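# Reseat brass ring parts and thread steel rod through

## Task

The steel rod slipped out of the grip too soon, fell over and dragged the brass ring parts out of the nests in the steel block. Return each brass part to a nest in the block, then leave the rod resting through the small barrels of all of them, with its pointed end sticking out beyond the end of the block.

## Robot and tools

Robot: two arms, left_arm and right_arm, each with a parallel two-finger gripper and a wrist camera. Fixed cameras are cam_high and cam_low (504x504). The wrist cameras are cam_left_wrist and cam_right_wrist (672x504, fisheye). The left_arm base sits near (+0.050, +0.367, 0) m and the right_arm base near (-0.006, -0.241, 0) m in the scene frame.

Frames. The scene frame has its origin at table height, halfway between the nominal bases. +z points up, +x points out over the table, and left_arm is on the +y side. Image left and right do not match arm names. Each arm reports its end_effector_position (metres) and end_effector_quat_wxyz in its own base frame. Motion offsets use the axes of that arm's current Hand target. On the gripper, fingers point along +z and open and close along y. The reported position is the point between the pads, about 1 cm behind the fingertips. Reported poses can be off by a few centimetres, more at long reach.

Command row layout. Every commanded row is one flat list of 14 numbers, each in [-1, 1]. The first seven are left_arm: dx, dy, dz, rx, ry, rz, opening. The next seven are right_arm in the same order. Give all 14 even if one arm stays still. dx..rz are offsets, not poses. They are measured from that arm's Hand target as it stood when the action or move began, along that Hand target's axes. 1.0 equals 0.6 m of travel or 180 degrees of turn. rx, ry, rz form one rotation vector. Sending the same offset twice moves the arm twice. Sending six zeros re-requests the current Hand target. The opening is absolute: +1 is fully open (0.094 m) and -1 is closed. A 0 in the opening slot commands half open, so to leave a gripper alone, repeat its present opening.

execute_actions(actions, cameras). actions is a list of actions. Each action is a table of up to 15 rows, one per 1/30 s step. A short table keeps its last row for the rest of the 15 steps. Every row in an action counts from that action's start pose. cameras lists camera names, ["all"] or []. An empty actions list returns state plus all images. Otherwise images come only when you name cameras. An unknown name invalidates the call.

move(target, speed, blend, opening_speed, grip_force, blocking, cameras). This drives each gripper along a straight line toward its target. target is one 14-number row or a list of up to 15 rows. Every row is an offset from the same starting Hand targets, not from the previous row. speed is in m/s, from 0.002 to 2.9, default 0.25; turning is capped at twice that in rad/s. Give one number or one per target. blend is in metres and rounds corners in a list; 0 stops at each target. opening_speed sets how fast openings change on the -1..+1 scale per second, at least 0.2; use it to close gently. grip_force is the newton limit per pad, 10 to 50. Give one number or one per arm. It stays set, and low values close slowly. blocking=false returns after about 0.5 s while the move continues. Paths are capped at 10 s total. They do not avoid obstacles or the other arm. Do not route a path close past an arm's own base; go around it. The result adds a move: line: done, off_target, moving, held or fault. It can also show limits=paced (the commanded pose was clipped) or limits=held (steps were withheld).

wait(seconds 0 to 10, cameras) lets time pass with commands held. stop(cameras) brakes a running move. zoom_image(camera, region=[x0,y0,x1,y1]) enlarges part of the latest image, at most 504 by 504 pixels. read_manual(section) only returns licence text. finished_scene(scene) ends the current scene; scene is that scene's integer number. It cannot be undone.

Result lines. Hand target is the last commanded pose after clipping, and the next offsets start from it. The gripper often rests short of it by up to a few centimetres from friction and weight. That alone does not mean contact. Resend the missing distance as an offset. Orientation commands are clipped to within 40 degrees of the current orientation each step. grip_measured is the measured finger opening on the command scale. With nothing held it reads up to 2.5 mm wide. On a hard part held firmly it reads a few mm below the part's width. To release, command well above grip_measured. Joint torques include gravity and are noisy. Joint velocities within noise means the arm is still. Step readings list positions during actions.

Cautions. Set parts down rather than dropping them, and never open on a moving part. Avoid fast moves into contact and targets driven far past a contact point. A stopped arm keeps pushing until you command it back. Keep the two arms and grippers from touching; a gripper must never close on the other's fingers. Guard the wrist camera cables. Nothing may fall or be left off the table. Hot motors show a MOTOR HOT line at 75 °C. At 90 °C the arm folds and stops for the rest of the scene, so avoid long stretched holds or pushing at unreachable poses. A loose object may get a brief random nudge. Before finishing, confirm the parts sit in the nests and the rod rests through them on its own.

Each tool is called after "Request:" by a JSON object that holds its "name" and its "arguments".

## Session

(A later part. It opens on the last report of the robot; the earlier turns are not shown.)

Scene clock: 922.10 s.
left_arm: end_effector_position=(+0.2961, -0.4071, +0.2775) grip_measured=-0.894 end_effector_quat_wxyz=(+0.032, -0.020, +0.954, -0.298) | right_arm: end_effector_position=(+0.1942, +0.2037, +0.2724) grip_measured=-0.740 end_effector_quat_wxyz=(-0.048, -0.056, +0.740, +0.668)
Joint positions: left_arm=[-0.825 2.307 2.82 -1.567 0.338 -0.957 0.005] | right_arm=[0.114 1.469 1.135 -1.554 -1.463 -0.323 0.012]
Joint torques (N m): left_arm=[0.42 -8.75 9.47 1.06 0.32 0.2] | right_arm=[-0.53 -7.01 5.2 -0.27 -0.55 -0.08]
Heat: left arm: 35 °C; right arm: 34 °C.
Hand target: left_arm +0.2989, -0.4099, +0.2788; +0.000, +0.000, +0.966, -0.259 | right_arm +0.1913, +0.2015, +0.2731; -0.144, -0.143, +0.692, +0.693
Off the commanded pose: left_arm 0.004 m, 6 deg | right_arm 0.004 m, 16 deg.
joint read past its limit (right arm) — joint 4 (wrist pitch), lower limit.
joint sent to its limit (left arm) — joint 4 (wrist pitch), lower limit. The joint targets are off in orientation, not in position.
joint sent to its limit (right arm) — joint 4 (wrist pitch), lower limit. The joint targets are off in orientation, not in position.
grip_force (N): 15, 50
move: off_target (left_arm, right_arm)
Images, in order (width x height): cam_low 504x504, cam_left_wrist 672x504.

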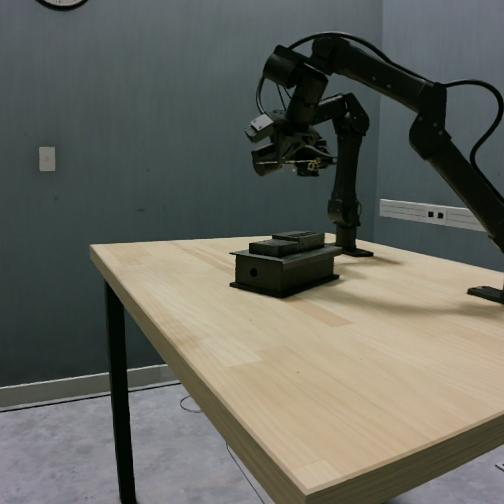

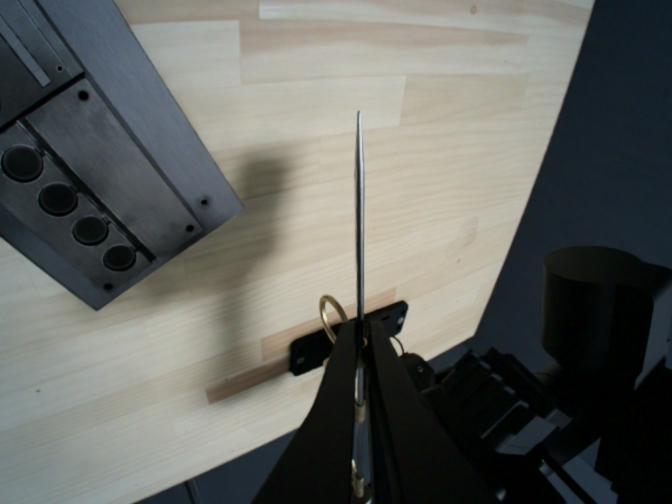

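Request:
{"name": "move", "arguments": {"target": [0,0,0,0,0,0,-0.4,0,0,0,0,0,0,-0.95], "speed": 0.04, "grip_force": [50,50], "opening_speed": 1}}

Request:
{"name": "move", "arguments": {"target": [[0,-0.01,-0.017,0,0,0,-0.4,0,0,0,0,0,0,-0.95],[0.112,-0.008,-0.015,0,0,0,-0.4,0,0,0,0,0,0,-0.95]], "speed": 0.07, "cameras": ["cam_left_wrist","cam_low"]}}

Request:
{"name": "zoom_image", "arguments": {"camera": "cam_low", "region": [245, 140, 335, 190]}}

Scene clock: 940.00 s.
left_arm: end_effector_position=(+0.2961, -0.4071, +0.2775) grip_measured=-0.403 end_effector_quat_wxyz=(+0.032, -0.020, +0.954, -0.298) | right_arm: end_effector_position=(+0.1942, +0.2037, +0.2724) grip_measured=-0.740 end_effector_quat_wxyz=(-0.048, -0.056, +0.740, +0.668)
Joint positions: left_arm=[-0.825 2.307 2.82 -1.567 0.338 -0.957 0.028] | right_arm=[0.114 1.469 1.135 -1.554 -1.463 -0.323 0.012]
Joint torques (N m): left_arm=[0.36 -8.8 9.47 1.11 0.32 0.17] | right_arm=[-0.53 -7.01 5.15 -0.25 -0.53 -0.08]
Heat: left arm: 34 °C; right arm: 34 °C.
Hand target: left_arm +0.2989, -0.4099, +0.2788; +0.000, +0.000, +0.966, -0.259 | right_arm +0.1913, +0.2015, +0.2731; -0.144, -0.143, +0.692, +0.693
Off the commanded pose: left_arm 0.004 m, 6 deg | right_arm 0.004 m, 16 deg.
joint read past its limit (right arm) — joint 4 (wrist pitch), lower limit.
joint sent to its limit (left arm) — joint 4 (wrist pitch), lower limit. The joint targets are off in orientation, not in position.
joint sent to its limit (right arm) — joint 4 (wrist pitch), lower limit. The joint targets are off in orientation, not in position.
move: off_target (left_arm, right_arm)

Scene clock: 943.10 s.
left_arm: end_effector_position=(+0.2391, -0.4201, +0.2706) grip_measured=-0.403 end_effector_quat_wxyz=(-0.001, -0.003, +0.964, -0.266) | right_arm: end_effector_position=(+0.1942, +0.2037, +0.2724) grip_measured=-0.740 end_effector_quat_wxyz=(-0.048, -0.056, +0.740, +0.668)
Joint positions: left_arm=[-0.943 2.222 2.67 -1.567 0.306 -1.02 0.028] | right_arm=[0.114 1.469 1.135 -1.554 -1.463 -0.323 0.012]
Joint torques (N m): left_arm=[-0.4 -14.71 4.18 0.98 0.06 -0.12] | right_arm=[-0.5 -7.04 5.26 -0.27 -0.56 -0.1]
Heat: left arm: 35 °C; right arm: 34 °C.
Hand target: left_arm +0.2316, -0.4096, +0.2890; +0.000, +0.000, +0.966, -0.259 | right_arm +0.1913, +0.2015, +0.2731; -0.144, -0.143, +0.692, +0.693
Off the commanded pose: left_arm 0.022 m, 1 deg | right_arm 0.004 m, 16 deg.
elbow stopped short (left arm): the move would have taken joint 3 (elbow) straighter than the controller allows.
joint read past its limit (right arm) — joint 4 (wrist pitch), lower limit.
joint sent to its limit (left arm) — joint 4 (wrist pitch), lower limit. The joint targets still meet the commanded pose.
joint sent to its limit (right arm) — joint 4 (wrist pitch), lower limit. The joint targets are off in orientation, not in position.
move: off_target (left_arm, right_arm)
Images, in order (width x height): cam_low 504x504, cam_left_wrist 672x504.

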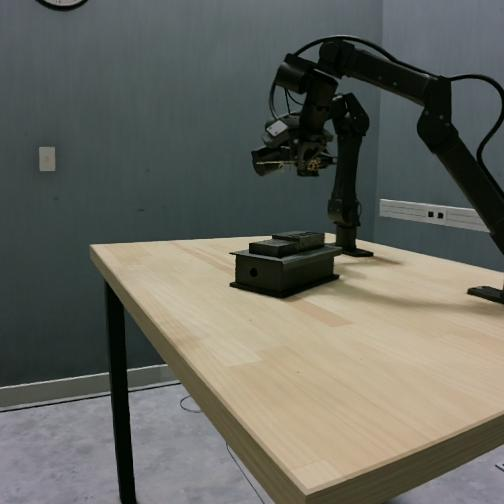

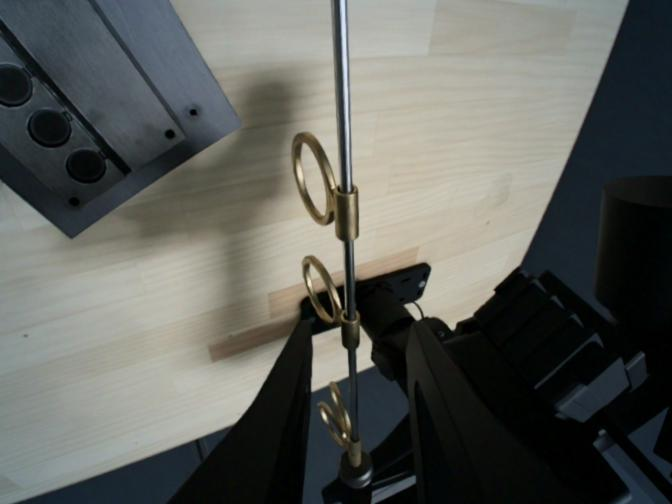

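Scaled by 5.600 from the camera's 504x504 image, which has a finer 720x720 frame.

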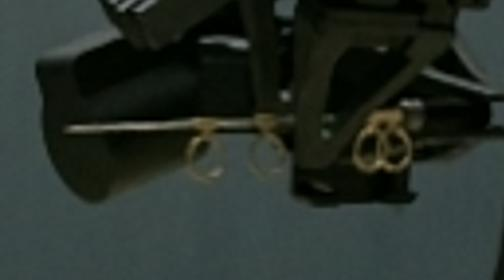

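Request:
{"name": "execute_actions", "arguments": {"actions": [[[0.0375,0.0055,-0.002,0,0,0,-0.4,0,0,0,0,0,0,-0.95]]], "cameras": ["cam_left_wrist"]}}

Scene clock: 951.33 s.
left_arm: end_effector_position=(+0.2141, -0.4182, +0.2720) grip_measured=-0.403 end_effector_quat_wxyz=(-0.009, +0.001, +0.968, -0.252) | right_arm: end_effector_position=(+0.1942, +0.2037, +0.2724) grip_measured=-0.740 end_effector_quat_wxyz=(-0.048, -0.056, +0.740, +0.668)
Joint positions: left_arm=[-0.991 2.165 2.59 -1.567 0.286 -1.051 0.028] | right_arm=[0.114 1.469 1.135 -1.554 -1.463 -0.323 0.012]
Joint torques (N m): left_arm=[0.24 -14.19 4.26 0.94 -0.01 -0.1] | right_arm=[-0.5 -7.02 5.12 -0.23 -0.55 -0.1]
Heat: left arm: 36 °C; right arm: 34 °C.
Hand target: left_arm +0.2093, -0.4062, +0.2884; +0.000, +0.000, +0.966, -0.259 | right_arm +0.1913, +0.2015, +0.2731; -0.144, -0.143, +0.692, +0.693
Off the commanded pose: left_arm 0.021 m, 1 deg | right_arm 0.004 m, 16 deg.
joint read past its limit (right arm) — joint 4 (wrist pitch), lower limit.
joint sent to its limit (left arm) — joint 4 (wrist pitch), lower limit. The joint targets still meet the commanded pose.
joint sent to its limit (right arm) — joint 4 (wrist pitch), lower limit. The joint targets are off in orientation, not in position.
Step readings (end_effector_position of left_arm | right_arm):
0: (+0.2391, -0.4201, +0.2706) | (+0.1942, +0.2037, +0.2724)
1: (+0.2379, -0.4194, +0.2697) | (+0.1942, +0.2037, +0.2724)
2: (+0.2350, -0.4176, +0.2679) | (+0.1942, +0.2037, +0.2724)
4: (+0.2271, -0.4173, +0.2669) | (+0.1942, +0.2037, +0.2724)
8: (+0.2166, -0.4188, +0.2697) | (+0.1942, +0.2037, +0.2724)
15: (+0.2135, -0.4186, +0.2725) | (+0.1942, +0.2037, +0.2724)
Images, in order (width x height): cam_left_wrist 672x504.

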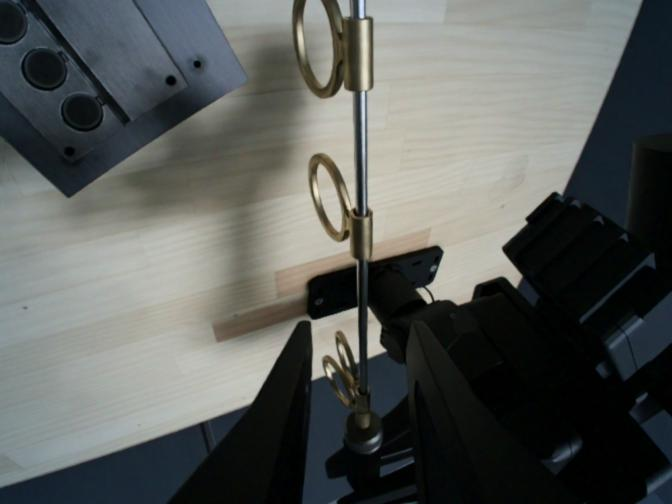

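Request:
{"name": "execute_actions", "arguments": {"actions": [[[0.025,0.0005,0.001,0,0,0,-0.4,0,0,0,0,0,0,-0.95]]], "cameras": ["cam_left_wrist"]}}

Request:
{"name": "zoom_image", "arguments": {"camera": "cam_left_wrist", "region": [260, 260, 470, 464]}}

Scene clock: 970.33 s.
left_arm: end_effector_position=(+0.2002, -0.4084, +0.2693) grip_measured=-0.403 end_effector_quat_wxyz=(-0.012, -0.006, +0.972, -0.235) | right_arm: end_effector_position=(+0.1937, +0.2036, +0.2720) grip_measured=-0.740 end_effector_quat_wxyz=(-0.050, -0.055, +0.741, +0.667)
Joint positions: left_arm=[-1.014 2.094 2.476 -1.55 0.261 -1.08 0.028] | right_arm=[0.114 1.469 1.135 -1.557 -1.46 -0.323 0.012]
Joint torques (N m): left_arm=[-0.49 -13.71 4.1 1.25 0.13 -0.09] | right_arm=[-0.55 -6.99 5.19 -0.24 -0.56 -0.1]
Motor temperatures (°C): left_arm=[25 41 32 29 24 23 24] | right_arm=[25 29 34 25 25 24 33]
Heat: left arm: 41 °C; right arm: 34 °C.
Hand target: left_arm +0.1941, -0.4062, +0.2878; +0.000, +0.000, +0.966, -0.259 | right_arm +0.1913, +0.2015, +0.2731; -0.144, -0.143, +0.692, +0.693
Off the commanded pose: left_arm 0.019 m, 3 deg | right_arm 0.003 m, 16 deg.
joint read past its limit (right arm) — joint 4 (wrist pitch), lower limit.
joint sent to its limit (right arm) — joint 4 (wrist pitch), lower limit. The joint targets are off in orientation, not in position.
Step readings (end_effector_position of left_arm | right_arm):
0: (+0.2141, -0.4182, +0.2720) | (+0.1942, +0.2037, +0.2724)
1: (+0.2133, -0.4176, +0.2710) | (+0.1942, +0.2037, +0.2724)
2: (+0.2105, -0.4152, +0.2688) | (+0.1942, +0.2037, +0.2724)
4: (+0.2042, -0.4126, +0.2664) | (+0.1942, +0.2037, +0.2724)
8: (+0.2004, -0.4101, +0.2671) | (+0.1933, +0.2036, +0.2725)
15: (+0.2002, -0.4084, +0.2695) | (+0.1937, +0.2036, +0.2720)
Images, in order (width x height): cam_left_wrist 672x504.

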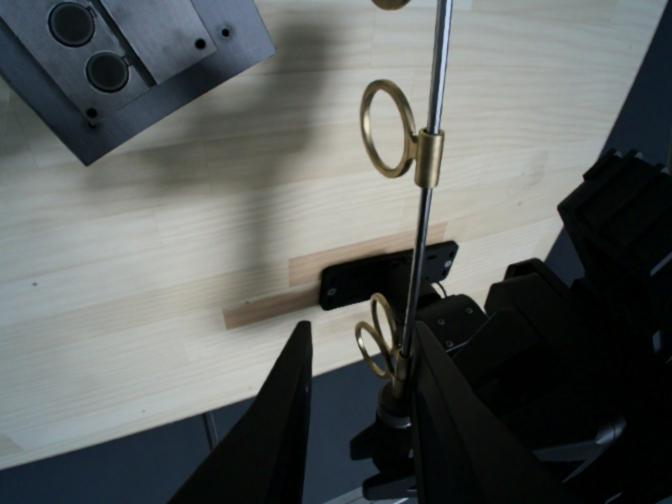

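Scaled by 2.400 from the camera's 672x504 image, which has a finer 960x720 frame.

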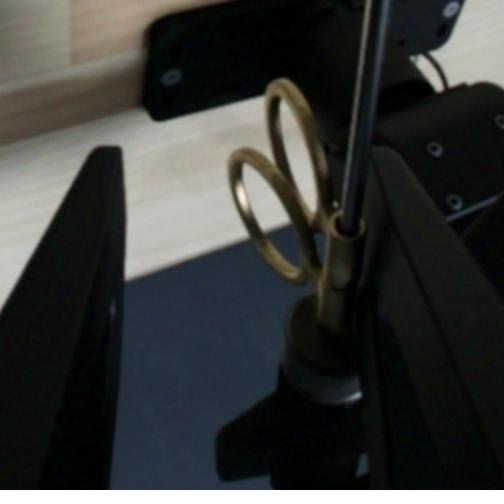

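Request:
{"name": "execute_actions", "arguments": {"actions": [[[0.0,-0.0165,0.0085,0,0,0,-0.4,0,0,0,0,0,0,-0.95]]], "cameras": ["cam_left_wrist"]}}

Request:
{"name": "zoom_image", "arguments": {"camera": "cam_left_wrist", "region": [260, 260, 470, 464]}}

Scene clock: 977.17 s.
left_arm: end_effector_position=(+0.1937, -0.4144, +0.2802) grip_measured=-0.403 end_effector_quat_wxyz=(-0.005, -0.001, +0.968, -0.250) | right_arm: end_effector_position=(+0.1937, +0.2036, +0.2720) grip_measured=-0.740 end_effector_quat_wxyz=(-0.050, -0.055, +0.741, +0.667)
Joint positions: left_arm=[-1.035 2.094 2.512 -1.55 0.258 -1.094 0.028] | right_arm=[0.114 1.469 1.135 -1.557 -1.46 -0.323 0.012]
Joint torques (N m): left_arm=[-0.36 -8.66 9.87 0.97 0.08 -0.15] | right_arm=[-0.57 -7.04 5.22 -0.24 -0.57 -0.08]
Heat: left arm: 40 °C; right arm: 34 °C.
Hand target: left_arm +0.1943, -0.4173, +0.2883; +0.000, +0.000, +0.966, -0.259 | right_arm +0.1913, +0.2015, +0.2731; -0.144, -0.143, +0.692, +0.693
Off the commanded pose: left_arm 0.009 m, 1 deg | right_arm 0.003 m, 16 deg.
joint read past its limit (right arm) — joint 4 (wrist pitch), lower limit.
joint sent to its limit (right arm) — joint 4 (wrist pitch), lower limit. The joint targets are off in orientation, not in position.
Step readings (end_effector_position of left_arm | right_arm):
0: (+0.2002, -0.4084, +0.2693) | (+0.1937, +0.2036, +0.2720)
1: (+0.2003, -0.4086, +0.2702) | (+0.1937, +0.2036, +0.2720)
2: (+0.2000, -0.4090, +0.2712) | (+0.1937, +0.2036, +0.2720)
4: (+0.1981, -0.4108, +0.2745) | (+0.1937, +0.2036, +0.2720)
8: (+0.1954, -0.4133, +0.2790) | (+0.1937, +0.2036, +0.2720)
15: (+0.1937, -0.4144, +0.2802) | (+0.1937, +0.2036, +0.2720)
Images, in order (width x height): cam_left_wrist 672x504.

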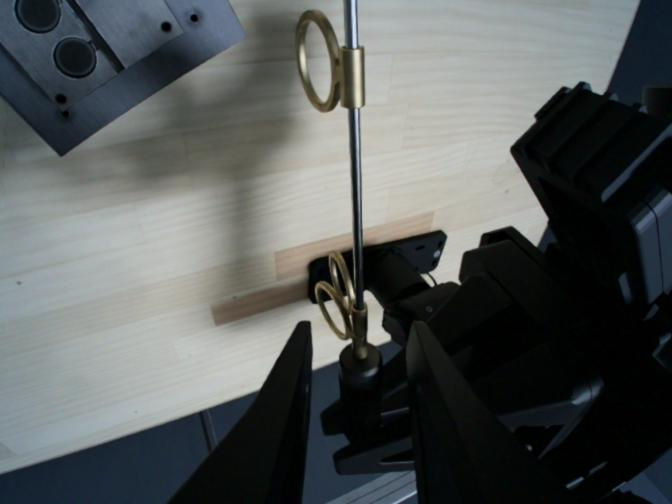

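Scaled by 2.400 from the camera's 672x504 image, which has a finer 960x720 frame.

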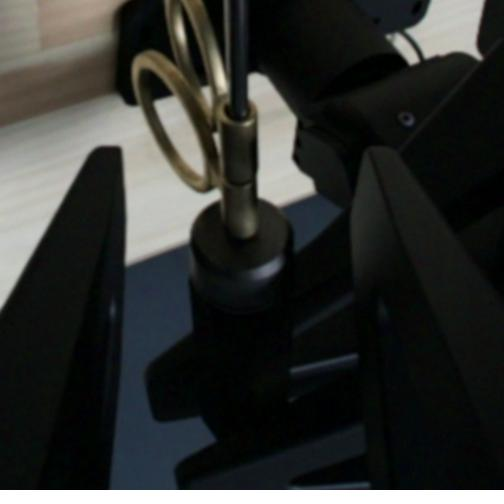

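Request:
{"name": "execute_actions", "arguments": {"actions": [[[-0.006,0.0115,0.02,0,0,0,-0.4,0,0,0,0,0,0,-0.95]]], "cameras": ["cam_left_wrist"]}}

Request:
{"name": "zoom_image", "arguments": {"camera": "cam_left_wrist", "region": [260, 260, 470, 464]}}

Scene clock: 989.17 s.
left_arm: end_effector_position=(+0.1944, -0.4160, +0.2627) grip_measured=-0.403 end_effector_quat_wxyz=(-0.014, -0.003, +0.972, -0.236) | right_arm: end_effector_position=(+0.1936, +0.2035, +0.2718) grip_measured=-0.740 end_effector_quat_wxyz=(-0.050, -0.056, +0.742, +0.666)
Joint positions: left_arm=[-1.035 2.086 2.43 -1.509 0.26 -1.095 0.028] | right_arm=[0.114 1.469 1.135 -1.557 -1.458 -0.323 0.012]
Joint torques (N m): left_arm=[0.43 -12.16 4.26 1.44 0.11 -0.05] | right_arm=[-0.51 -7.06 5.19 -0.23 -0.58 -0.08]
Heat: left arm: 38 °C; right arm: 34 °C.
Hand target: left_arm +0.1979, -0.4173, +0.2745; +0.000, +0.000, +0.966, -0.259 | right_arm +0.1913, +0.2015, +0.2731; -0.144, -0.143, +0.692, +0.693
Off the commanded pose: left_arm 0.012 m, 3 deg | right_arm 0.003 m, 16 deg.
joint read past its limit (right arm) — joint 4 (wrist pitch), lower limit.
joint sent to its limit (right arm) — joint 4 (wrist pitch), lower limit. The joint targets are off in orientation, not in position.
Step readings (end_effector_position of left_arm | right_arm):
0: (+0.1937, -0.4144, +0.2802) | (+0.1937, +0.2036, +0.2720)
1: (+0.1939, -0.4147, +0.2780) | (+0.1937, +0.2036, +0.2720)
2: (+0.1937, -0.4142, +0.2748) | (+0.1937, +0.2036, +0.2720)
4: (+0.1932, -0.4135, +0.2669) | (+0.1937, +0.2036, +0.2720)
8: (+0.1944, -0.4160, +0.2636) | (+0.1936, +0.2035, +0.2718)
15: (+0.1944, -0.4160, +0.2627) | (+0.1936, +0.2035, +0.2718)
Images, in order (width x height): cam_left_wrist 672x504.

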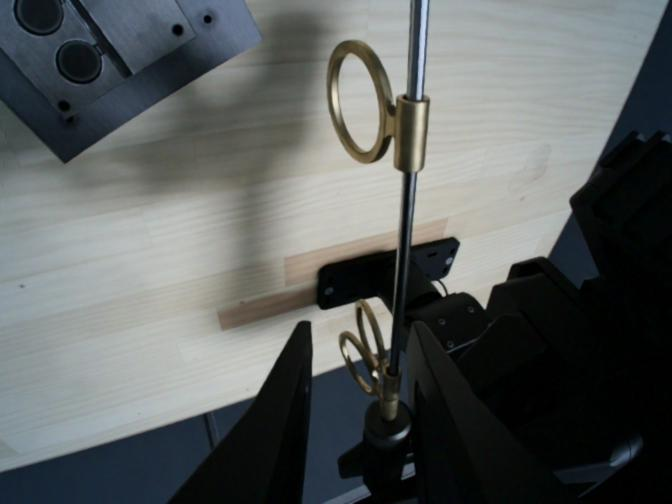

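Scaled by 2.400 from the camera's 672x504 image, which has a finer 960x720 frame.

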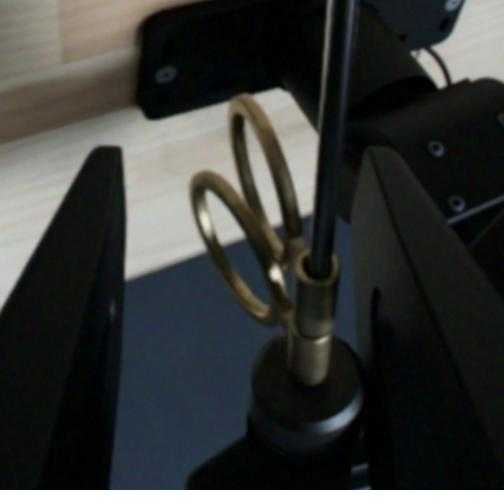

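Request:
{"name": "execute_actions", "arguments": {"actions": [[[0.004,-0.0058,-0.0050,0,0,0,-0.4,0,0,0,0,0,0,-0.95]]], "cameras": ["cam_left_wrist"]}}

Request:
{"name": "zoom_image", "arguments": {"camera": "cam_left_wrist", "region": [260, 260, 470, 464]}}

Scene clock: 997.83 s.
left_arm: end_effector_position=(+0.1944, -0.4160, +0.2627) grip_measured=-0.403 end_effector_quat_wxyz=(-0.014, -0.003, +0.972, -0.236) | right_arm: end_effector_position=(+0.1936, +0.2035, +0.2718) grip_measured=-0.740 end_effector_quat_wxyz=(-0.050, -0.056, +0.742, +0.666)
Joint positions: left_arm=[-1.035 2.086 2.43 -1.509 0.26 -1.095 0.028] | right_arm=[0.114 1.469 1.135 -1.557 -1.458 -0.323 0.012]
Joint torques (N m): left_arm=[-0.25 -11.08 7.71 1.19 0.1 -0.13] | right_arm=[-0.57 -6.99 5.23 -0.25 -0.59 -0.09]
Heat: left arm: 39 °C; right arm: 34 °C.
Hand target: left_arm +0.1955, -0.4188, +0.2788; +0.000, +0.000, +0.966, -0.259 | right_arm +0.1913, +0.2015, +0.2731; -0.144, -0.143, +0.692, +0.693
Off the commanded pose: left_arm 0.016 m, 3 deg | right_arm 0.003 m, 16 deg.
joint read past its limit (right arm) — joint 4 (wrist pitch), lower limit.
joint sent to its limit (right arm) — joint 4 (wrist pitch), lower limit. The joint targets are off in orientation, not in position.
Step readings (end_effector_position of left_arm | right_arm):
0: (+0.1944, -0.4160, +0.2627) | (+0.1936, +0.2035, +0.2718)
1: (+0.1944, -0.4160, +0.2627) | (+0.1936, +0.2035, +0.2718)
2: (+0.1944, -0.4160, +0.2627) | (+0.1936, +0.2035, +0.2718)
4: (+0.1944, -0.4160, +0.2627) | (+0.1936, +0.2035, +0.2718)
8: (+0.1944, -0.4160, +0.2627) | (+0.1936, +0.2035, +0.2718)
15: (+0.1944, -0.4160, +0.2627) | (+0.1936, +0.2035, +0.2718)
Images, in order (width x height): cam_left_wrist 672x504.

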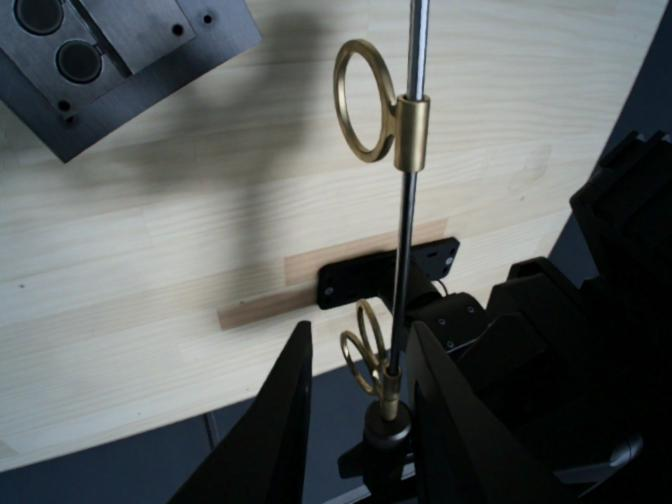

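Scaled by 2.400 from the camera's 672x504 image, which has a finer 960x720 frame.

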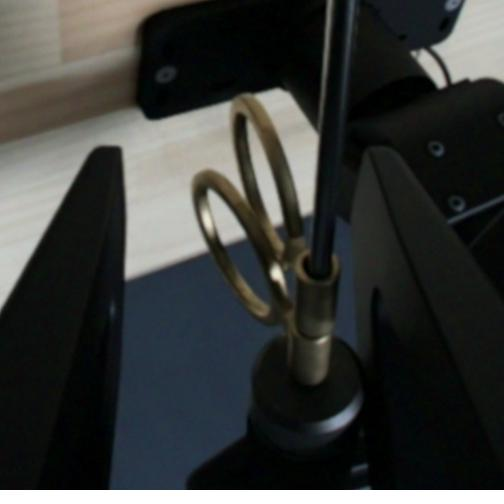

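Request:
{"name": "execute_actions", "arguments": {"actions": [[[0,-0.002,-0.0035,0,0,0,-0.4,0,0,0,0,0,0,-0.95]]], "cameras": ["cam_left_wrist"]}}

Request:
{"name": "zoom_image", "arguments": {"camera": "cam_left_wrist", "region": [260, 260, 470, 464]}}

Scene clock: 1003.17 s.
left_arm: end_effector_position=(+0.1944, -0.4160, +0.2627) grip_measured=-0.403 end_effector_quat_wxyz=(-0.014, -0.003, +0.972, -0.236) | right_arm: end_effector_position=(+0.1936, +0.2035, +0.2718) grip_measured=-0.740 end_effector_quat_wxyz=(-0.050, -0.056, +0.742, +0.666)
Joint positions: left_arm=[-1.035 2.086 2.43 -1.509 0.26 -1.095 0.028] | right_arm=[0.114 1.469 1.135 -1.557 -1.458 -0.323 0.012]
Joint torques (N m): left_arm=[-0.29 -10.37 9.92 1.05 0.07 -0.13] | right_arm=[-0.51 -7.02 5.14 -0.24 -0.57 -0.09]
Heat: left arm: 39 °C; right arm: 34 °C.
Hand target: left_arm +0.1955, -0.4188, +0.2812; +0.000, +0.000, +0.966, -0.259 | right_arm +0.1913, +0.2015, +0.2731; -0.144, -0.143, +0.692, +0.693
Off the commanded pose: left_arm 0.019 m, 3 deg | right_arm 0.003 m, 16 deg.
joint read past its limit (right arm) — joint 4 (wrist pitch), lower limit.
joint sent to its limit (right arm) — joint 4 (wrist pitch), lower limit. The joint targets are off in orientation, not in position.
Step readings (end_effector_position of left_arm | right_arm):
0: (+0.1944, -0.4160, +0.2627) | (+0.1936, +0.2035, +0.2718)
1: (+0.1944, -0.4160, +0.2627) | (+0.1936, +0.2035, +0.2718)
2: (+0.1944, -0.4160, +0.2627) | (+0.1936, +0.2035, +0.2718)
4: (+0.1944, -0.4160, +0.2627) | (+0.1936, +0.2035, +0.2718)
8: (+0.1944, -0.4160, +0.2627) | (+0.1936, +0.2035, +0.2718)
15: (+0.1944, -0.4160, +0.2627) | (+0.1936, +0.2035, +0.2718)
Images, in order (width x height): cam_left_wrist 672x504.

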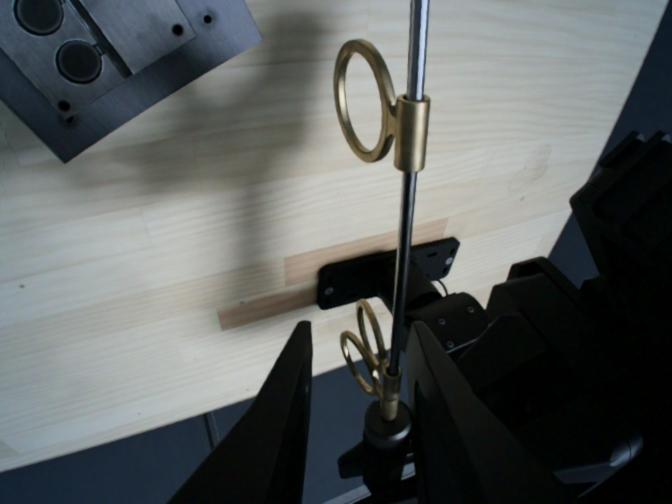

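Scaled by 2.400 from the camera's 672x504 image, which has a finer 960x720 frame.

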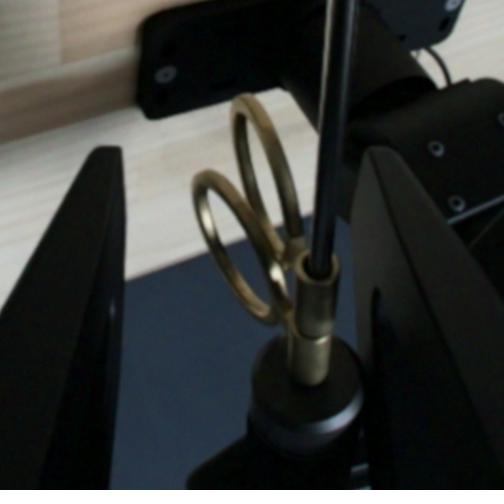

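Request:
{"name": "execute_actions", "arguments": {"actions": [[[0,-0.002,-0.0035,0,0,0,-0.4,0,0,0,0,0,0,-0.95]]], "cameras": ["cam_left_wrist"]}}

Request:
{"name": "zoom_image", "arguments": {"camera": "cam_left_wrist", "region": [260, 260, 470, 464]}}

Scene clock: 1008.33 s.
left_arm: end_effector_position=(+0.1958, -0.4183, +0.2729) grip_measured=-0.403 end_effector_quat_wxyz=(-0.006, -0.001, +0.968, -0.250) | right_arm: end_effector_position=(+0.1936, +0.2035, +0.2718) grip_measured=-0.740 end_effector_quat_wxyz=(-0.050, -0.056, +0.742, +0.666)
Joint positions: left_arm=[-1.035 2.086 2.464 -1.509 0.26 -1.095 0.028] | right_arm=[0.114 1.469 1.135 -1.557 -1.458 -0.323 0.012]
Joint torques (N m): left_arm=[0.01 -9.31 10.04 0.87 0.05 -0.11] | right_arm=[-0.54 -7.05 5.18 -0.23 -0.59 -0.09]
Heat: left arm: 39 °C; right arm: 34 °C.
Hand target: left_arm +0.1955, -0.4188, +0.2836; +0.000, +0.000, +0.966, -0.259 | right_arm +0.1913, +0.2015, +0.2731; -0.144, -0.143, +0.692, +0.693
Off the commanded pose: left_arm 0.011 m, 1 deg | right_arm 0.003 m, 16 deg.
joint read past its limit (right arm) — joint 4 (wrist pitch), lower limit.
joint sent to its limit (right arm) — joint 4 (wrist pitch), lower limit. The joint targets are off in orientation, not in position.
Step readings (end_effector_position of left_arm | right_arm):
0: (+0.1944, -0.4160, +0.2627) | (+0.1936, +0.2035, +0.2718)
1: (+0.1945, -0.4162, +0.2635) | (+0.1936, +0.2035, +0.2718)
2: (+0.1947, -0.4165, +0.2645) | (+0.1936, +0.2035, +0.2718)
4: (+0.1952, -0.4173, +0.2681) | (+0.1936, +0.2035, +0.2718)
8: (+0.1957, -0.4182, +0.2724) | (+0.1936, +0.2035, +0.2718)
15: (+0.1958, -0.4183, +0.2729) | (+0.1936, +0.2035, +0.2718)
Images, in order (width x height): cam_left_wrist 672x504.

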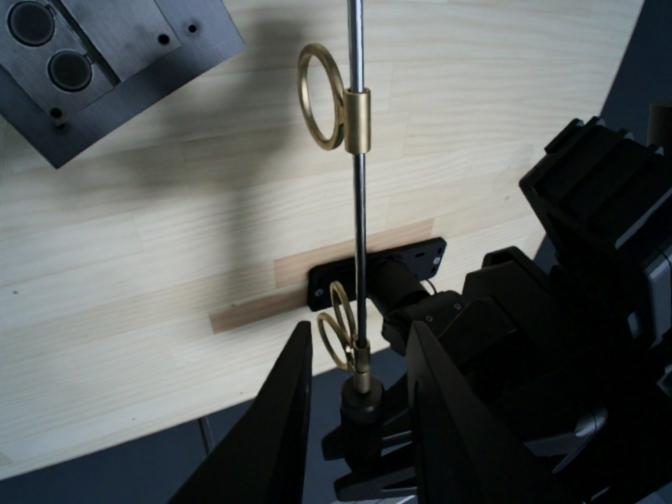

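Scaled by 2.400 from the camera's 672x504 image, which has a finer 960x720 frame.

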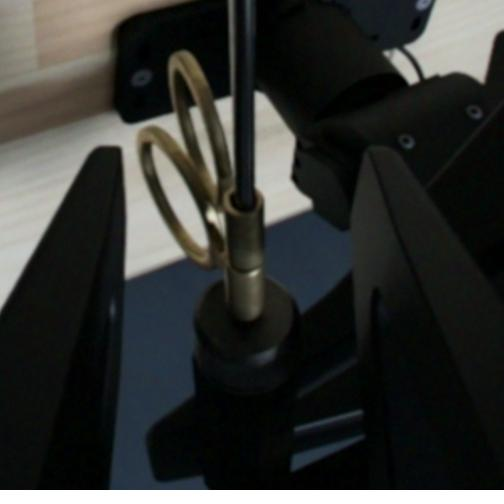

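Request:
{"name": "move", "arguments": {"target": [0,0,0,0,0,0,-1,0,0,0,0,0,0,-0.95], "speed": 0.05, "grip_force": [20,50], "opening_speed": 0.6}}

Request:
{"name": "move", "arguments": {"target": [-0.028,0,0.001,0,0,0,-1,0,0,0,0,0,0,-0.95], "speed": 0.04, "cameras": ["cam_left_wrist","cam_low"]}}

Request:
{"name": "zoom_image", "arguments": {"camera": "cam_low", "region": [245, 140, 335, 190]}}

Request:
{"name": "zoom_image", "arguments": {"camera": "cam_left_wrist", "region": [260, 260, 470, 504]}}

Scene clock: 1019.30 s.
left_arm: end_effector_position=(+0.1958, -0.4183, +0.2729) grip_measured=-0.728 end_effector_quat_wxyz=(-0.006, -0.001, +0.968, -0.250) | right_arm: end_effector_position=(+0.1936, +0.2035, +0.2718) grip_measured=-0.740 end_effector_quat_wxyz=(-0.050, -0.056, +0.742, +0.666)
Joint positions: left_arm=[-1.035 2.086 2.464 -1.509 0.26 -1.095 0.013] | right_arm=[0.114 1.469 1.135 -1.557 -1.458 -0.323 0.012]
Joint torques (N m): left_arm=[-0.21 -9.22 9.96 0.9 0.07 -0.1] | right_arm=[-0.53 -7.05 5.18 -0.24 -0.56 -0.07]
Heat: left arm: 39 °C; right arm: 34 °C.
Hand target: left_arm +0.1955, -0.4188, +0.2836; +0.000, +0.000, +0.966, -0.259 | right_arm +0.1913, +0.2015, +0.2731; -0.144, -0.143, +0.692, +0.693
Off the commanded pose: left_arm 0.011 m, 1 deg | right_arm 0.003 m, 16 deg.
joint read past its limit (right arm) — joint 4 (wrist pitch), lower limit.
joint sent to its limit (right arm) — joint 4 (wrist pitch), lower limit. The joint targets are off in orientation, not in position.
grip_force (N): 20, 50
move: off_target (left_arm, right_arm)

Scene clock: 1020.33 s.
left_arm: end_effector_position=(+0.2034, -0.4195, +0.2752) grip_measured=-0.728 end_effector_quat_wxyz=(-0.012, -0.003, +0.968, -0.252) | right_arm: end_effector_position=(+0.1940, +0.2033, +0.2724) grip_measured=-0.740 end_effector_quat_wxyz=(-0.049, -0.055, +0.741, +0.668)
Joint positions: left_arm=[-1.014 2.145 2.571 -1.564 0.28 -1.082 0.013] | right_arm=[0.112 1.468 1.135 -1.557 -1.461 -0.323 0.012]
Joint torques (N m): left_arm=[1.09 -8.55 10.59 0.92 0.08 0.12] | right_arm=[-0.46 -7.01 5.18 -0.25 -0.56 -0.09]
Heat: left arm: 38 °C; right arm: 34 °C.
Hand target: left_arm +0.2123, -0.4191, +0.2831; +0.000, +0.000, +0.966, -0.259 | right_arm +0.1913, +0.2015, +0.2731; -0.144, -0.143, +0.692, +0.693
Off the commanded pose: left_arm 0.012 m, 2 deg | right_arm 0.003 m, 16 deg.
joint read past its limit (right arm) — joint 4 (wrist pitch), lower limit.
joint sent to its limit (left arm) — joint 4 (wrist pitch), lower limit. The joint targets still meet the commanded pose.
joint sent to its limit (right arm) — joint 4 (wrist pitch), lower limit. The joint targets are off in orientation, not in position.
grip_force (N): 20, 50
move: off_target (left_arm, right_arm)
Images, in order (width x height): cam_low 504x504, cam_left_wrist 672x504.

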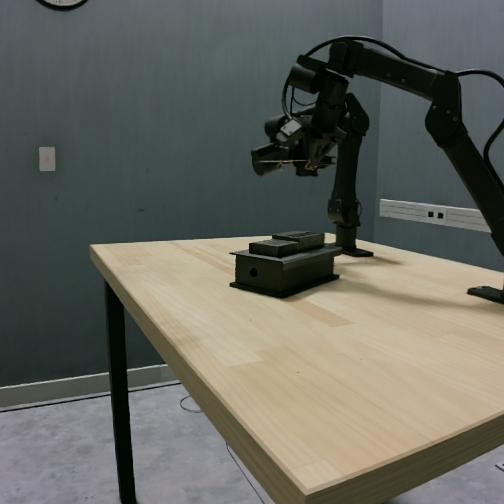

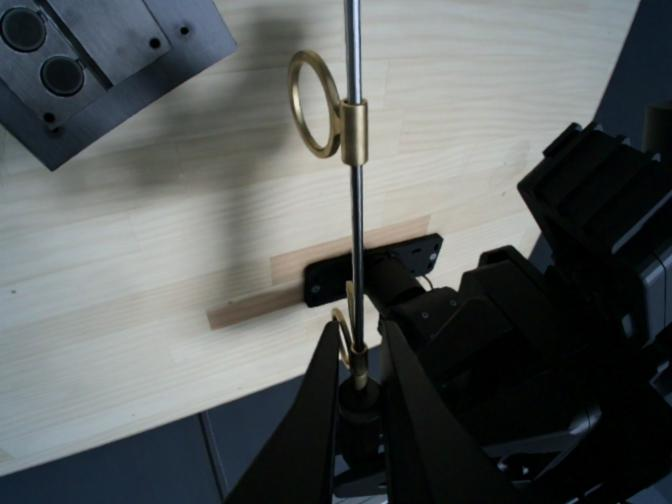

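Scaled by 5.600 from the camera's 504x504 image, which has a finer 720x720 frame.

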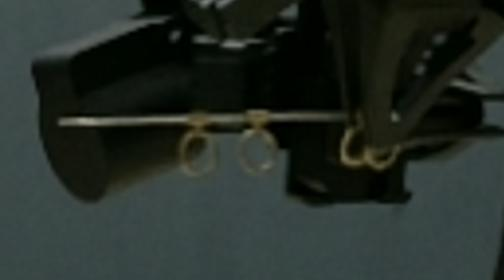

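Scaled by 2.066 from the camera's 672x504 image, which has a finer 960x720 frame.

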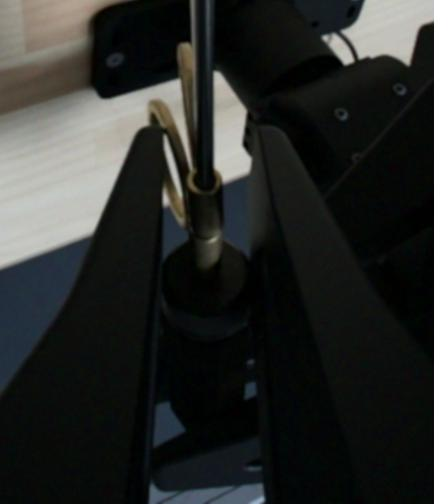

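Request:
{"name": "move", "arguments": {"target": [0,0,0,0,0,0,-0.45,0,0,0,0,0,0,-0.95], "speed": 0.04, "grip_force": [50,50], "opening_speed": 1, "cameras": ["cam_left_wrist"]}}

Request:
{"name": "zoom_image", "arguments": {"camera": "cam_left_wrist", "region": [260, 260, 470, 504]}}

Scene clock: 1043.17 s.
left_arm: end_effector_position=(+0.2090, -0.4177, +0.2787) grip_measured=-0.453 end_effector_quat_wxyz=(-0.006, -0.008, +0.967, -0.256) | right_arm: end_effector_position=(+0.1940, +0.2033, +0.2724) grip_measured=-0.740 end_effector_quat_wxyz=(-0.049, -0.055, +0.741, +0.668)
Joint positions: left_arm=[-1.004 2.145 2.584 -1.564 0.275 -1.083 0.026] | right_arm=[0.112 1.468 1.135 -1.557 -1.461 -0.323 0.012]
Joint torques (N m): left_arm=[0.16 -8.51 9.63 0.96 0.11 0.11] | right_arm=[-0.4 -6.97 5.14 -0.24 -0.55 -0.09]
Motor temperatures (°C): left_arm=[25 35 34 29 24 23 24] | right_arm=[25 29 34 25 25 24 33]
Heat: left arm: 35 °C; right arm: 34 °C.
Hand target: left_arm +0.2121, -0.4192, +0.2831; +0.000, +0.000, +0.966, -0.259 | right_arm +0.1913, +0.2015, +0.2731; -0.144, -0.143, +0.692, +0.693
Off the commanded pose: left_arm 0.006 m, 1 deg | right_arm 0.003 m, 16 deg.
joint read past its limit (right arm) — joint 4 (wrist pitch), lower limit.
joint sent to its limit (left arm) — joint 4 (wrist pitch), lower limit. The joint targets still meet the commanded pose.
joint sent to its limit (right arm) — joint 4 (wrist pitch), lower limit. The joint targets are off in orientation, not in position.
move: off_target (right_arm)
Images, in order (width x height): cam_left_wrist 672x504.

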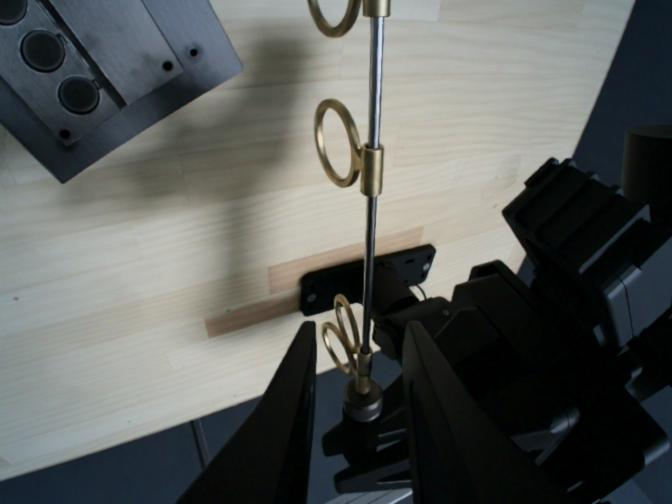

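Scaled by 2.066 from the camera's 672x504 image, which has a finer 960x720 frame.

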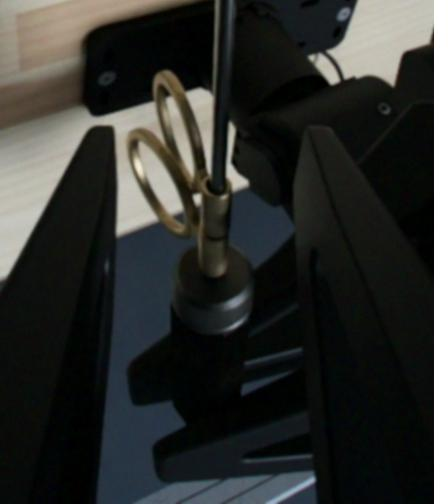

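Request:
{"name": "execute_actions", "arguments": {"actions": [[[-0.008,0.0075,0.0155,0,0,0,-0.45,0,0,0,0,0,0,-0.95]]], "cameras": ["cam_left_wrist"]}}

Request:
{"name": "zoom_image", "arguments": {"camera": "cam_left_wrist", "region": [260, 260, 470, 504]}}

Scene clock: 1048.87 s.
left_arm: end_effector_position=(+0.2114, -0.4158, +0.2759) grip_measured=-0.453 end_effector_quat_wxyz=(-0.006, -0.009, +0.967, -0.253) | right_arm: end_effector_position=(+0.1940, +0.2033, +0.2724) grip_measured=-0.740 end_effector_quat_wxyz=(-0.049, -0.055, +0.741, +0.668)
Joint positions: left_arm=[-0.997 2.145 2.575 -1.564 0.275 -1.077 0.026] | right_arm=[0.112 1.468 1.135 -1.557 -1.461 -0.323 0.012]
Joint torques (N m): left_arm=[0.49 -9.77 4.15 1.42 0.15 0.19] | right_arm=[-0.39 -6.94 5.09 -0.24 -0.55 -0.08]
Heat: left arm: 35 °C; right arm: 33 °C.
Hand target: left_arm +0.2170, -0.4199, +0.2728; +0.000, +0.000, +0.966, -0.259 | right_arm +0.1913, +0.2015, +0.2731; -0.144, -0.143, +0.692, +0.693
Off the commanded pose: left_arm 0.008 m, 1 deg | right_arm 0.003 m, 16 deg.
joint read past its limit (right arm) — joint 4 (wrist pitch), lower limit.
joint sent to its limit (right arm) — joint 4 (wrist pitch), lower limit. The joint targets are off in orientation, not in position.
Step readings (end_effector_position of left_arm | right_arm):
0: (+0.2090, -0.4177, +0.2787) | (+0.1940, +0.2033, +0.2724)
1: (+0.2099, -0.4171, +0.2782) | (+0.1940, +0.2033, +0.2724)
2: (+0.2107, -0.4166, +0.2779) | (+0.1940, +0.2033, +0.2724)
4: (+0.2113, -0.4160, +0.2767) | (+0.1940, +0.2033, +0.2724)
8: (+0.2114, -0.4158, +0.2760) | (+0.1940, +0.2033, +0.2724)
15: (+0.2114, -0.4158, +0.2759) | (+0.1940, +0.2033, +0.2724)
Images, in order (width x height): cam_left_wrist 672x504.

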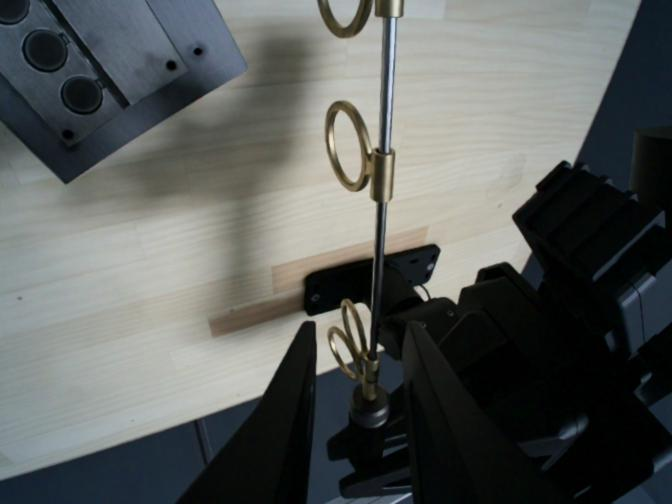

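Scaled by 2.066 from the camera's 672x504 image, which has a finer 960x720 frame.

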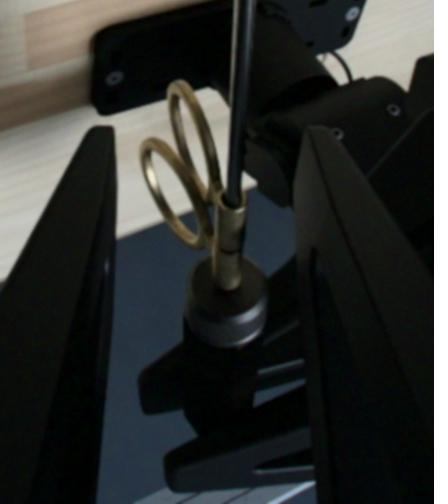

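Request:
{"name": "execute_actions", "arguments": {"actions": [[[-0.0065,-0.004,0.002,0,0,0,-0.45,0,0,0,0,0,0,-0.95]]], "cameras": ["cam_left_wrist"]}}

Request:
{"name": "zoom_image", "arguments": {"camera": "cam_left_wrist", "region": [260, 260, 470, 504]}}

Scene clock: 1056.40 s.
left_arm: end_effector_position=(+0.2140, -0.4159, +0.2722) grip_measured=-0.453 end_effector_quat_wxyz=(-0.007, -0.010, +0.968, -0.249) | right_arm: end_effector_position=(+0.1940, +0.2033, +0.2724) grip_measured=-0.740 end_effector_quat_wxyz=(-0.049, -0.055, +0.741, +0.668)
Joint positions: left_arm=[-0.993 2.153 2.575 -1.564 0.275 -1.074 0.026] | right_arm=[0.112 1.468 1.135 -1.557 -1.461 -0.323 0.012]
Joint torques (N m): left_arm=[0.32 -8.28 8.35 1.24 0.14 0.17] | right_arm=[-0.38 -6.91 5.18 -0.24 -0.55 -0.1]
Heat: left arm: 34 °C; right arm: 33 °C.
Hand target: left_arm +0.2210, -0.4225, +0.2730; +0.000, +0.000, +0.966, -0.259 | right_arm +0.1913, +0.2015, +0.2731; -0.144, -0.143, +0.692, +0.693
Off the commanded pose: left_arm 0.010 m, 2 deg | right_arm 0.003 m, 16 deg.
joint read past its limit (right arm) — joint 4 (wrist pitch), lower limit.
joint sent to its limit (right arm) — joint 4 (wrist pitch), lower limit. The joint targets are off in orientation, not in position.
Step readings (end_effector_position of left_arm | right_arm):
0: (+0.2114, -0.4158, +0.2759) | (+0.1940, +0.2033, +0.2724)
1: (+0.2119, -0.4156, +0.2758) | (+0.1940, +0.2033, +0.2724)
2: (+0.2126, -0.4154, +0.2754) | (+0.1940, +0.2033, +0.2724)
4: (+0.2134, -0.4154, +0.2744) | (+0.1940, +0.2033, +0.2724)
8: (+0.2139, -0.4158, +0.2725) | (+0.1940, +0.2033, +0.2724)
15: (+0.2140, -0.4159, +0.2722) | (+0.1940, +0.2033, +0.2724)
Images, in order (width x height): cam_left_wrist 672x504.

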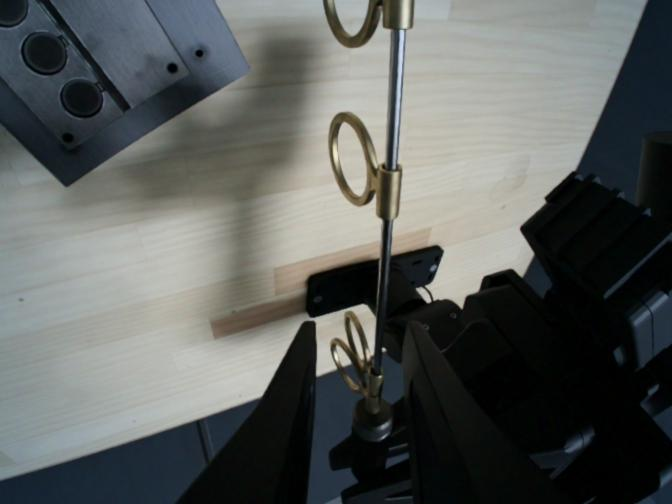

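Scaled by 2.066 from the camera's 672x504 image, which has a finer 960x720 frame.

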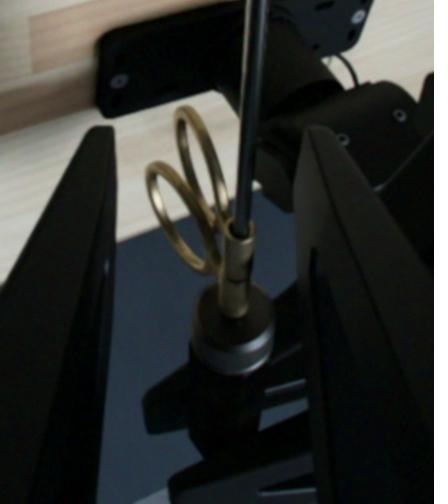

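Request:
{"name": "move", "arguments": {"target": [0,0,0,0,0,0,-1,0,0,0,0,0,0,-0.95], "speed": 0.05, "grip_force": [20,50], "opening_speed": 0.6, "cameras": ["cam_left_wrist"]}}

Request:
{"name": "zoom_image", "arguments": {"camera": "cam_left_wrist", "region": [260, 260, 470, 504]}}

Scene clock: 1069.53 s.
left_arm: end_effector_position=(+0.2140, -0.4159, +0.2722) grip_measured=-0.894 end_effector_quat_wxyz=(-0.007, -0.010, +0.968, -0.249) | right_arm: end_effector_position=(+0.1940, +0.2033, +0.2724) grip_measured=-0.740 end_effector_quat_wxyz=(-0.049, -0.055, +0.741, +0.668)
Joint positions: left_arm=[-0.993 2.153 2.575 -1.564 0.275 -1.074 0.005] | right_arm=[0.112 1.468 1.135 -1.557 -1.461 -0.323 0.012]
Joint torques (N m): left_arm=[0.5 -8.35 8.4 1.2 0.15 0.17] | right_arm=[-0.43 -6.98 5.15 -0.24 -0.57 -0.11]
Heat: left arm: 35 °C; right arm: 33 °C.
Hand target: left_arm +0.2210, -0.4225, +0.2730; +0.000, +0.000, +0.966, -0.259 | right_arm +0.1913, +0.2015, +0.2731; -0.144, -0.143, +0.692, +0.693
Off the commanded pose: left_arm 0.010 m, 2 deg | right_arm 0.003 m, 16 deg.
joint read past its limit (right arm) — joint 4 (wrist pitch), lower limit.
joint sent to its limit (right arm) — joint 4 (wrist pitch), lower limit. The joint targets are off in orientation, not in position.
grip_force (N): 20, 50
move: off_target (right_arm)
Images, in order (width x height): cam_left_wrist 672x504.

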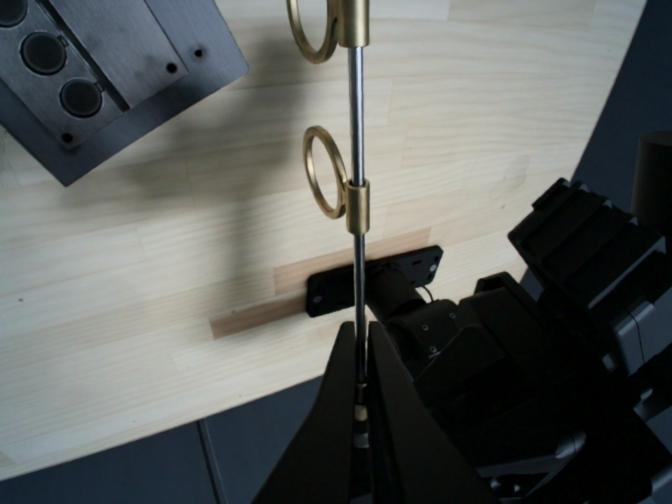

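Scaled by 2.066 from the camera's 672x504 image, which has a finer 960x720 frame.

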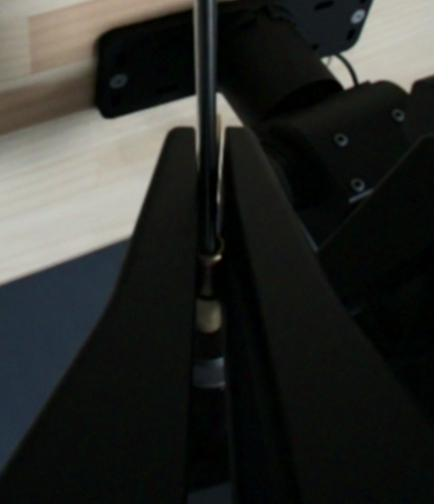

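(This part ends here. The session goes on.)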